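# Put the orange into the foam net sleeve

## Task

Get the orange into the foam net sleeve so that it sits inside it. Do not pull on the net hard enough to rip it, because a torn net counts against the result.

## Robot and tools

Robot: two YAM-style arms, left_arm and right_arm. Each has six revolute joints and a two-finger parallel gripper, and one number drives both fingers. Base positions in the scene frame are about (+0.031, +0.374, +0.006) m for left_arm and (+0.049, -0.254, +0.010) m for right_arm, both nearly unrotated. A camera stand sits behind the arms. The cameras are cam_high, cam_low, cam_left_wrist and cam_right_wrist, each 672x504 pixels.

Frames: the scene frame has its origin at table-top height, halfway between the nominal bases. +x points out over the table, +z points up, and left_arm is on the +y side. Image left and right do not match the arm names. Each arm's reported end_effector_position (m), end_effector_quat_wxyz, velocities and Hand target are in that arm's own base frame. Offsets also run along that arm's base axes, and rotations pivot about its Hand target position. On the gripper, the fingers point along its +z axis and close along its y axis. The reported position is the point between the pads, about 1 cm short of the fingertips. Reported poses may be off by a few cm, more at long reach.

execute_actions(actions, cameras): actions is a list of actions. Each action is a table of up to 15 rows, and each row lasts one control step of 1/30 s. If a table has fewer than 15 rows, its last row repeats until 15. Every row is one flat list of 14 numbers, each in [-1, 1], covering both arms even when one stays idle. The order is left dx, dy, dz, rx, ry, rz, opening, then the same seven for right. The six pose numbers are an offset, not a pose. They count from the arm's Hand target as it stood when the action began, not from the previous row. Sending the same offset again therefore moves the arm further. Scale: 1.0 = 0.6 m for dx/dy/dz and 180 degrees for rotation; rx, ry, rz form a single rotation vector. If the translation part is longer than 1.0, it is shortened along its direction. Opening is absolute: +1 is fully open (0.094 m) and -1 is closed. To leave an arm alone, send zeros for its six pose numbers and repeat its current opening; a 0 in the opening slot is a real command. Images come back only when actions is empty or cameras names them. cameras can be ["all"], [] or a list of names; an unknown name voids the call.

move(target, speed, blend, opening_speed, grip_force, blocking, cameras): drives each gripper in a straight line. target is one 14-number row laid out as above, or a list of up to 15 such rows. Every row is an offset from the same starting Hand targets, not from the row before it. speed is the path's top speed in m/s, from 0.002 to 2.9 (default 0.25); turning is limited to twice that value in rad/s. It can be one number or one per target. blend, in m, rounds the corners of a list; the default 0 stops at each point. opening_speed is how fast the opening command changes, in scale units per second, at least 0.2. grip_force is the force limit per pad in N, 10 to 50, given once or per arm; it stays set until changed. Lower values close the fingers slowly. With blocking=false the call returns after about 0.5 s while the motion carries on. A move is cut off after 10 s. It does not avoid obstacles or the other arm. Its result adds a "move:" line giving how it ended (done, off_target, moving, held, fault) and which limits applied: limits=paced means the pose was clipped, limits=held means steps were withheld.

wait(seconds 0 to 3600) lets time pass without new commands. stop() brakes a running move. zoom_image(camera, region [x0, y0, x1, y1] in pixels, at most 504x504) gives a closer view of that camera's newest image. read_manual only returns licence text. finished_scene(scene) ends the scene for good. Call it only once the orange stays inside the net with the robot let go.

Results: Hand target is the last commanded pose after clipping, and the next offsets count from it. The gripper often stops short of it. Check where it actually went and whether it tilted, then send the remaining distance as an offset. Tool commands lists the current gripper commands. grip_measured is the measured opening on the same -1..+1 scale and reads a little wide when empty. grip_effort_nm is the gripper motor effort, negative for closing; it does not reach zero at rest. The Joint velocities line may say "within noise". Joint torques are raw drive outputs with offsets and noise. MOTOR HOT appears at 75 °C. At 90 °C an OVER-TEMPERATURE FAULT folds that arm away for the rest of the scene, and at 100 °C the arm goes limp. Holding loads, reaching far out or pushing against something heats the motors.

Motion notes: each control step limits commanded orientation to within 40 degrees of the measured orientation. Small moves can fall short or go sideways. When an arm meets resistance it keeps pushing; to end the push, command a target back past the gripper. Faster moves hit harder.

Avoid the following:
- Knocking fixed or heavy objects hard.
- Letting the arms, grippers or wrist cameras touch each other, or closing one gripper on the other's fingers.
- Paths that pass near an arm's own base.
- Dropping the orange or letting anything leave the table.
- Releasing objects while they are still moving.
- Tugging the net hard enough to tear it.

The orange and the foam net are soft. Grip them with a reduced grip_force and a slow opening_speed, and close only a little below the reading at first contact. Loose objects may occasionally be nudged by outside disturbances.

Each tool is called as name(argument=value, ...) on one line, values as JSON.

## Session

execute_actions(actions=[])

Scene clock: 0.00 s.
left_arm: end_effector_position=(+0.3409, -0.2570, +0.2977) grip_measured=-0.984 grip_effort_nm=n/a end_effector_quat_wxyz=(+0.707, +0.629, +0.314, -0.079) | right_arm: end_effector_position=(+0.3263, +0.2403, +0.2982) grip_measured=-0.987 grip_effort_nm=n/a end_effector_quat_wxyz=(+0.309, -0.063, +0.696, +0.645)
Joint positions: left_arm=[-0.322 1.431 0.866 0.582 0.897 0.983 0.001] | right_arm=[0.283 1.355 0.792 0.601 -0.931 1.064 0.001]
Joint velocities: left_arm=[0.017 -0.012 -0.007 -0.154 -0.007 0.007 0] | right_arm=[within noise]
Joint torques (N m): no reading
Heat: left arm: 31 °C; right arm: 32 °C.
Hand target: left_arm +0.3417, -0.2565, +0.2995; +0.707, +0.629, +0.314, -0.078 | right_arm +0.3265, +0.2397, +0.3053; +0.318, -0.068, +0.691, +0.646
Tool commands: left_gripper/opening=-1.0 right_gripper/opening=-1.0

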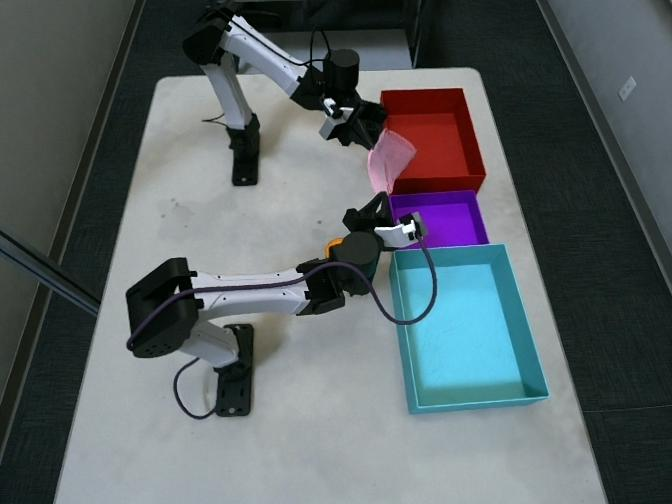

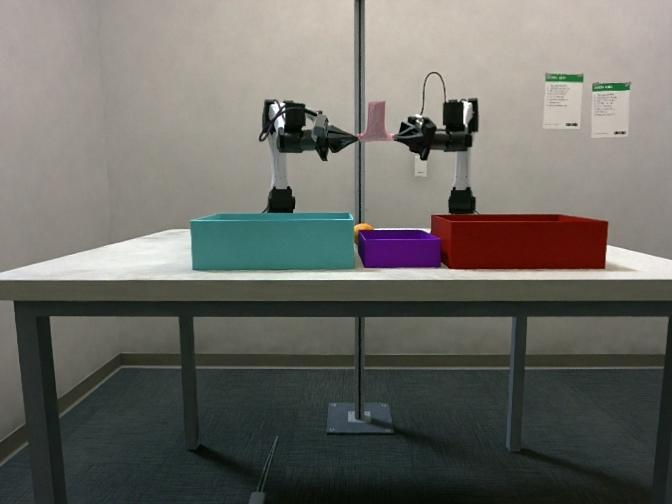

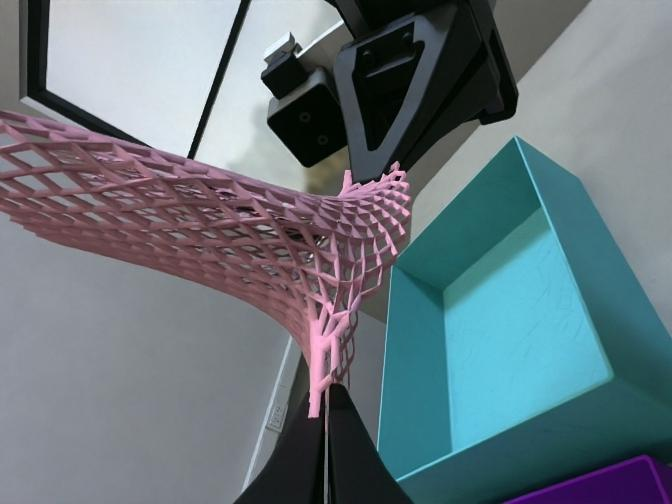

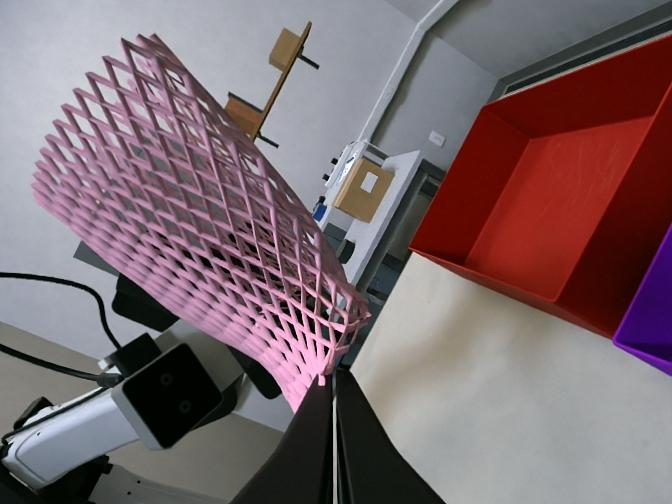

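move(target=[-0.132,-0.027,-0.217,0.183,0.066,0,-1,-0.132,-0.027,-0.228,-0.182,0.0675,0,-1], speed=0.2, cameras=["all"])

Scene clock: 18.40 s.
left_arm: end_effector_position=(+0.2623, -0.2768, +0.1739) grip_measured=-0.984 grip_effort_nm=-0.84 end_effector_quat_wxyz=(+0.476, +0.787, +0.388, -0.059) | right_arm: end_effector_position=(+0.2495, +0.2273, +0.1724) grip_measured=-0.987 grip_effort_nm=-0.71 end_effector_quat_wxyz=(+0.209, -0.088, +0.868, +0.441)
Joint positions: left_arm=[-0.574 1.308 0.853 -0.229 0.545 1.388 0.001] | right_arm=[0.413 1.16 0.75 -0.322 -0.67 0.518 0.001]
Joint torques (N m): left_arm=[-0.28 -5.55 7.25 1.64 -0.05 0.03] | right_arm=[0.62 -5.39 5.48 1.47 0.03 -0.18]
Heat: left arm: 35 °C; right arm: 33 °C.
Hand target: left_arm +0.2625, -0.2727, +0.1692; +0.464, +0.792, +0.394, -0.050 | right_arm +0.2474, +0.2234, +0.1685; +0.212, -0.087, +0.874, +0.429
Off the commanded pose: left_arm 0.006 m, 2 deg | right_arm 0.006 m, 2 deg.
move: done

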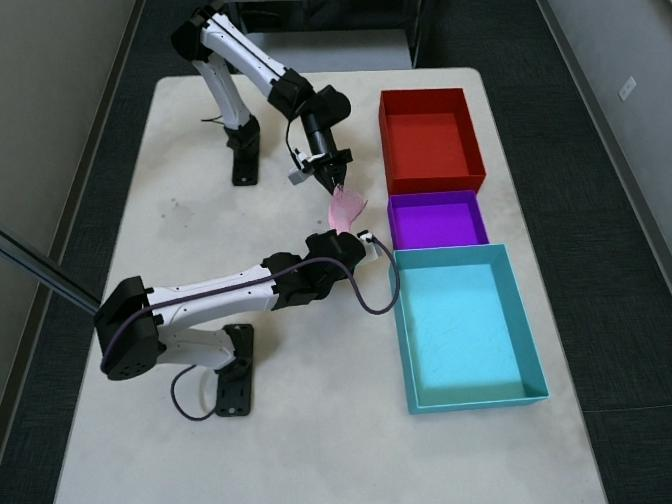

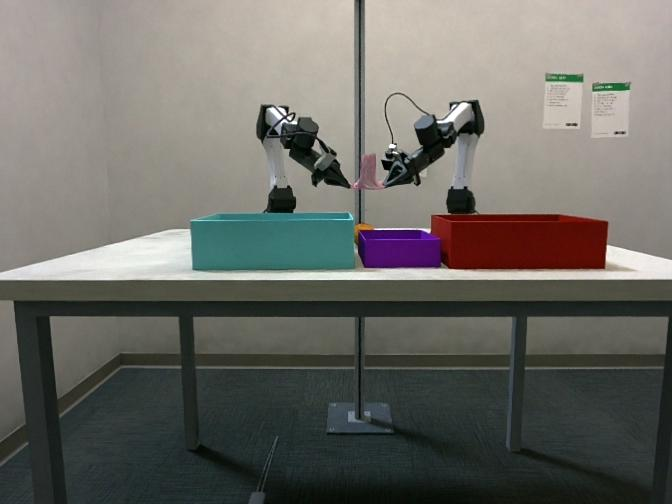

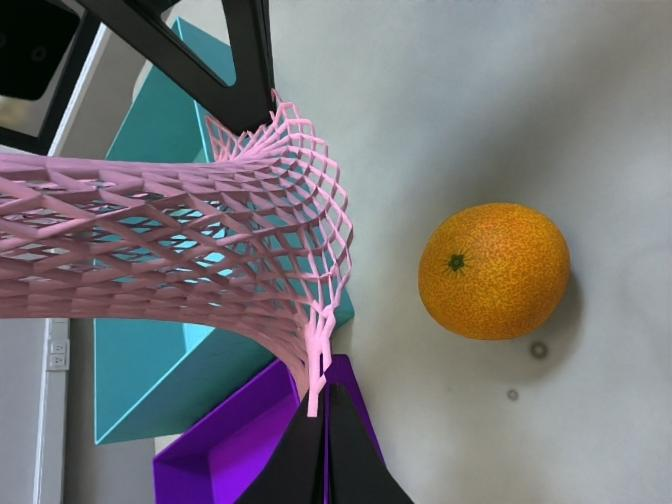

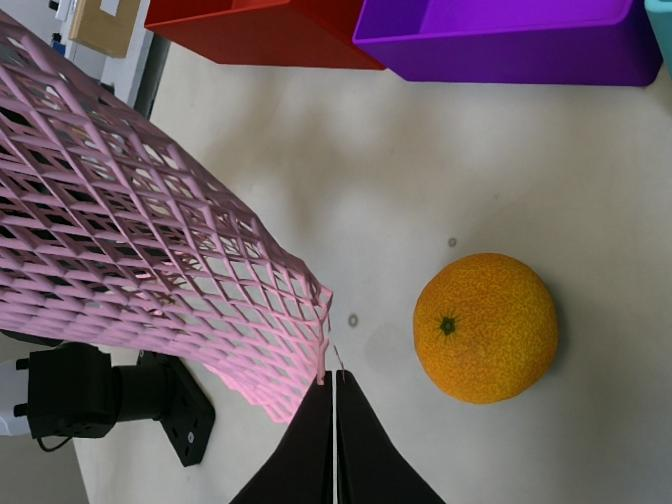

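move(target=[[0.017,-0.013,-0.1,0,0,0,-1,0.017,-0.013,-0.105,0,0,0,-1],[0.017,-0.013,-0.23,0,0,0,-1,0.017,-0.013,-0.235,0,0,0,-1]], speed=0.1, blend=0.01, cameras=["cam_left_wrist","cam_right_wrist"])

Scene clock: 39.73 s.
left_arm: end_effector_position=(+0.2758, -0.2877, +0.0482) grip_measured=-0.984 grip_effort_nm=-0.83 end_effector_quat_wxyz=(+0.487, +0.785, +0.379, -0.053) | right_arm: end_effector_position=(+0.2585, +0.2214, +0.0362) grip_measured=-0.987 grip_effort_nm=-0.70 end_effector_quat_wxyz=(+0.216, -0.098, +0.868, +0.437)
Joint positions: left_arm=[-0.579 1.677 0.57 0.452 0.544 1.391 0.001] | right_arm=[0.376 1.553 0.4 0.403 -0.692 0.463 0.001]
Joint torques (N m): left_arm=[-0.17 -5.33 4.18 1.72 -0.06 -0.01] | right_arm=[-0.54 -4.25 3.33 1.66 -0.12 -0.06]
Heat: left arm: 36 °C; right arm: 35 °C.
Hand target: left_arm +0.2726, -0.2805, +0.0312; +0.464, +0.792, +0.394, -0.050 | right_arm +0.2576, +0.2156, +0.0275; +0.212, -0.087, +0.874, +0.429
Off the commanded pose: left_arm 0.019 m, 3 deg | right_arm 0.010 m, 2 deg.
move: off_target (left_arm)

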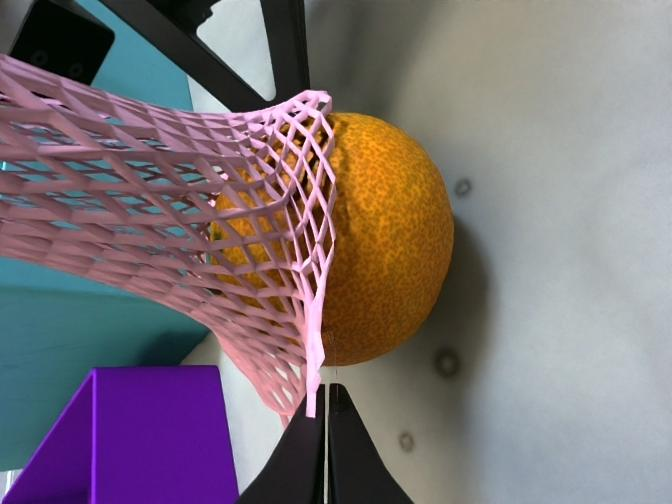

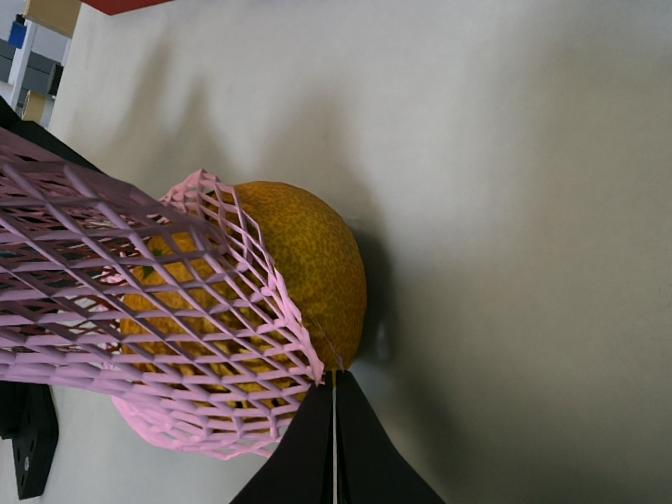

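move(target=[-0.003,0,-0.06,0,0,0,-1,-0.003,0,-0.042,0,0,0,-1], speed=0.06, cameras=["cam_left_wrist","cam_right_wrist"])

Scene clock: 47.07 s.
left_arm: end_effector_position=(+0.2778, -0.2897, +0.0185) grip_measured=-0.985 grip_effort_nm=-0.80 end_effector_quat_wxyz=(+0.497, +0.782, +0.372, -0.047) | right_arm: end_effector_position=(+0.2587, +0.2226, +0.0148) grip_measured=-0.987 grip_effort_nm=-0.69 end_effector_quat_wxyz=(+0.222, -0.102, +0.863, +0.442)
Joint positions: left_arm=[-0.58 1.827 0.528 0.674 0.544 1.391 0.001] | right_arm=[0.376 1.684 0.361 0.592 -0.7 0.463 0.001]
Joint torques (N m): left_arm=[-0.39 -5.27 3.19 1.58 -0.11 -0.04] | right_arm=[-0.29 -4.3 2.61 1.58 -0.03 -0.03]
Heat: left arm: 36 °C; right arm: 34 °C.
Hand target: left_arm +0.2709, -0.2806, -0.0048; +0.464, +0.792, +0.394, -0.050 | right_arm +0.2558, +0.2156, +0.0024; +0.212, -0.087, +0.874, +0.429
Off the commanded pose: left_arm 0.026 m, 5 deg | right_arm 0.015 m, 3 deg.
move: off_target (left_arm, right_arm)

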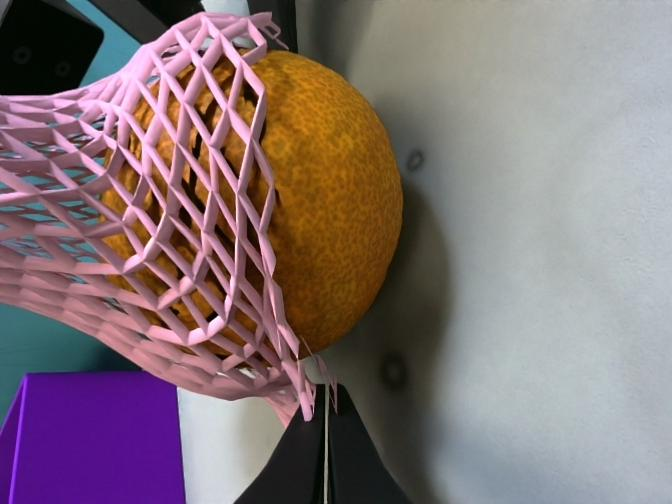

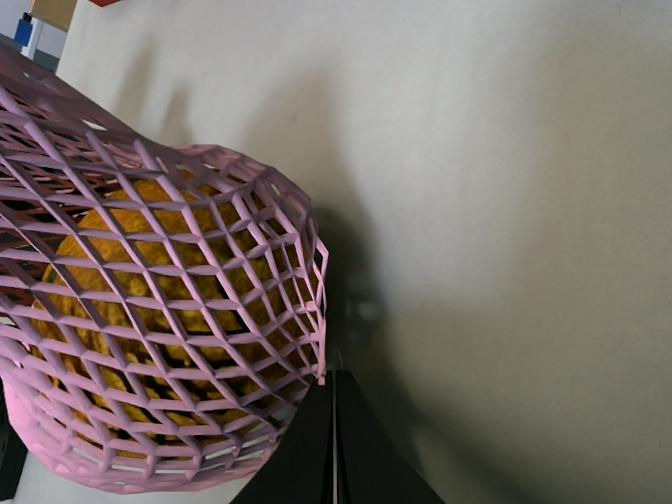

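move(target=[-0.038,0,-0.02,0,0,0,-1,-0.035,0,-0.014,0,0,0,-1], speed=0.06, cameras=["cam_left_wrist","cam_right_wrist"])

Scene clock: 53.90 s.
left_arm: end_effector_position=(+0.2539, -0.2915, +0.0070) grip_measured=-0.985 grip_effort_nm=-0.80 end_effector_quat_wxyz=(+0.500, +0.785, +0.361, -0.046) | right_arm: end_effector_position=(+0.2367, +0.2215, +0.0060) grip_measured=-0.987 grip_effort_nm=-0.69 end_effector_quat_wxyz=(+0.218, -0.104, +0.861, +0.447)
Joint positions: left_arm=[-0.632 1.849 0.44 0.805 0.511 1.374 0.001] | right_arm=[0.402 1.69 0.272 0.701 -0.693 0.488 0.001]
Joint torques (N m): left_arm=[-0.29 -4.88 2.65 1.53 -0.19 -0.24] | right_arm=[0.64 -4.08 2.25 1.61 0.18 0.04]
Heat: left arm: 35 °C; right arm: 34 °C.
Hand target: left_arm +0.2480, -0.2806, -0.0168; +0.464, +0.792, +0.394, -0.050 | right_arm +0.2348, +0.2157, -0.0060; +0.212, -0.087, +0.874, +0.429
Off the commanded pose: left_arm 0.027 m, 6 deg | right_arm 0.014 m, 3 deg.
move: off_target (left_arm, right_arm)

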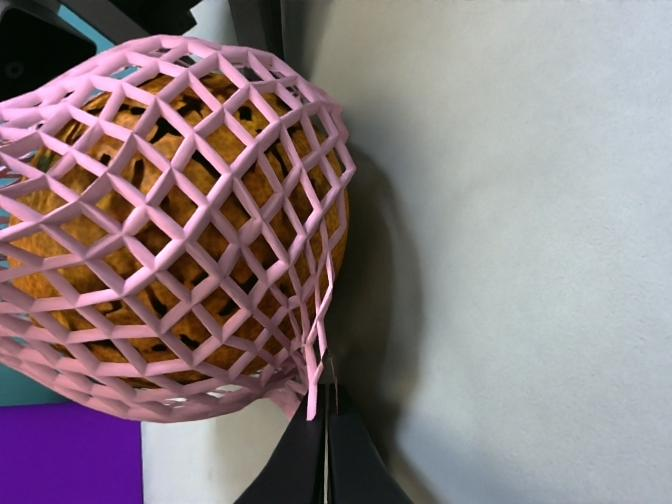

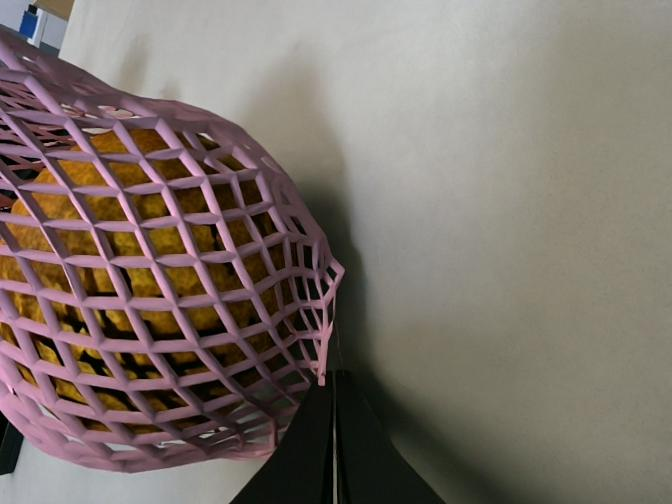

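move(target=[[0,0,0.003,0,0,0,-0.75,0,0,0.003,0,0,0,-0.75],[-0.04,0.15,0.13,0,0,0,-0.75,-0.04,-0.15,0.11,0,0,0,-0.75]], speed=0.08, opening_speed=0.3, cameras=["cam_low","cam_left_wrist","cam_right_wrist"])

Scene clock: 62.63 s.
left_arm: end_effector_position=(+0.2193, -0.1891, +0.0523) grip_measured=-0.752 grip_effort_nm=0.10 end_effector_quat_wxyz=(+0.456, +0.792, +0.403, -0.055) | right_arm: end_effector_position=(+0.2056, +0.1262, +0.0528) grip_measured=-0.752 grip_effort_nm=0.11 end_effector_quat_wxyz=(+0.206, -0.083, +0.878, +0.424)
Joint positions: left_arm=[-0.317 1.224 0.332 0.039 0.695 1.612 0.012] | right_arm=[-0.061 1.16 0.339 -0.337 -0.92 -0.042 0.012]
Joint torques (N m): left_arm=[0.51 -3.97 7.83 1.47 0.45 0.04] | right_arm=[-0.36 -1.88 6.89 0.94 -0.56 -0.16]
Heat: left arm: 35 °C; right arm: 34 °C.
Hand target: left_arm +0.2240, -0.1906, +0.0613; +0.464, +0.792, +0.394, -0.050 | right_arm +0.2108, +0.1257, +0.0599; +0.212, -0.087, +0.874, +0.429
Off the commanded pose: left_arm 0.010 m, 2 deg | right_arm 0.009 m, 1 deg.
move: done

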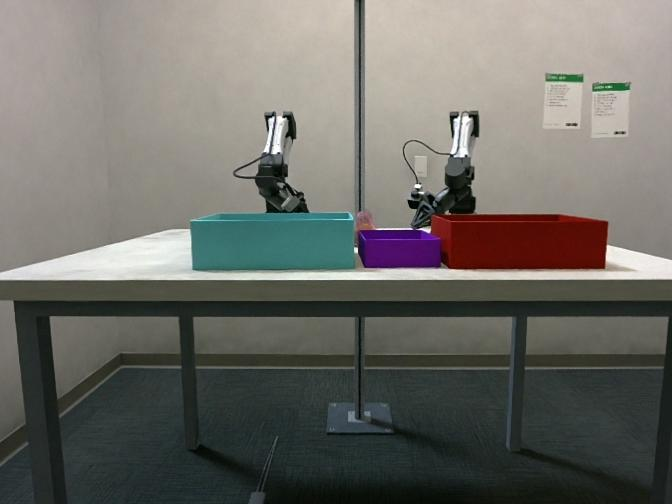

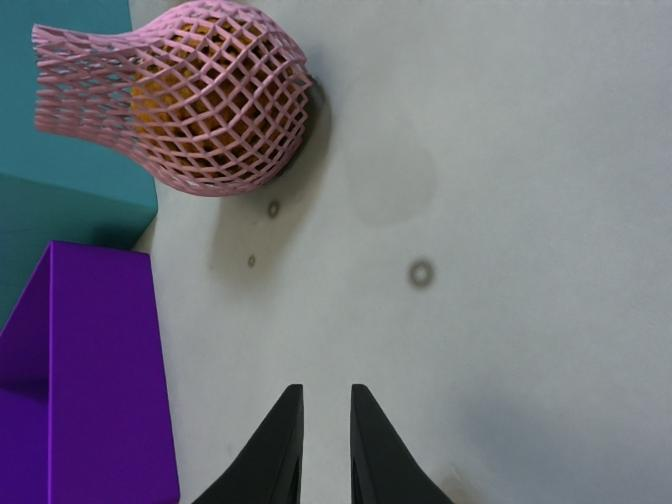

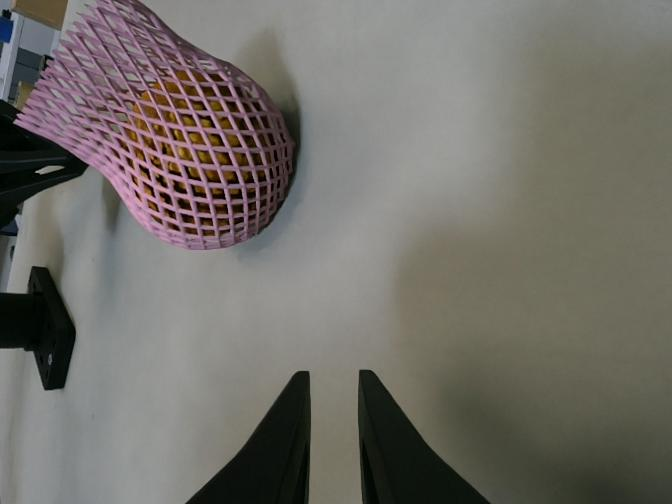

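finished_scene(scene=2)

The scene is finished: the task was done.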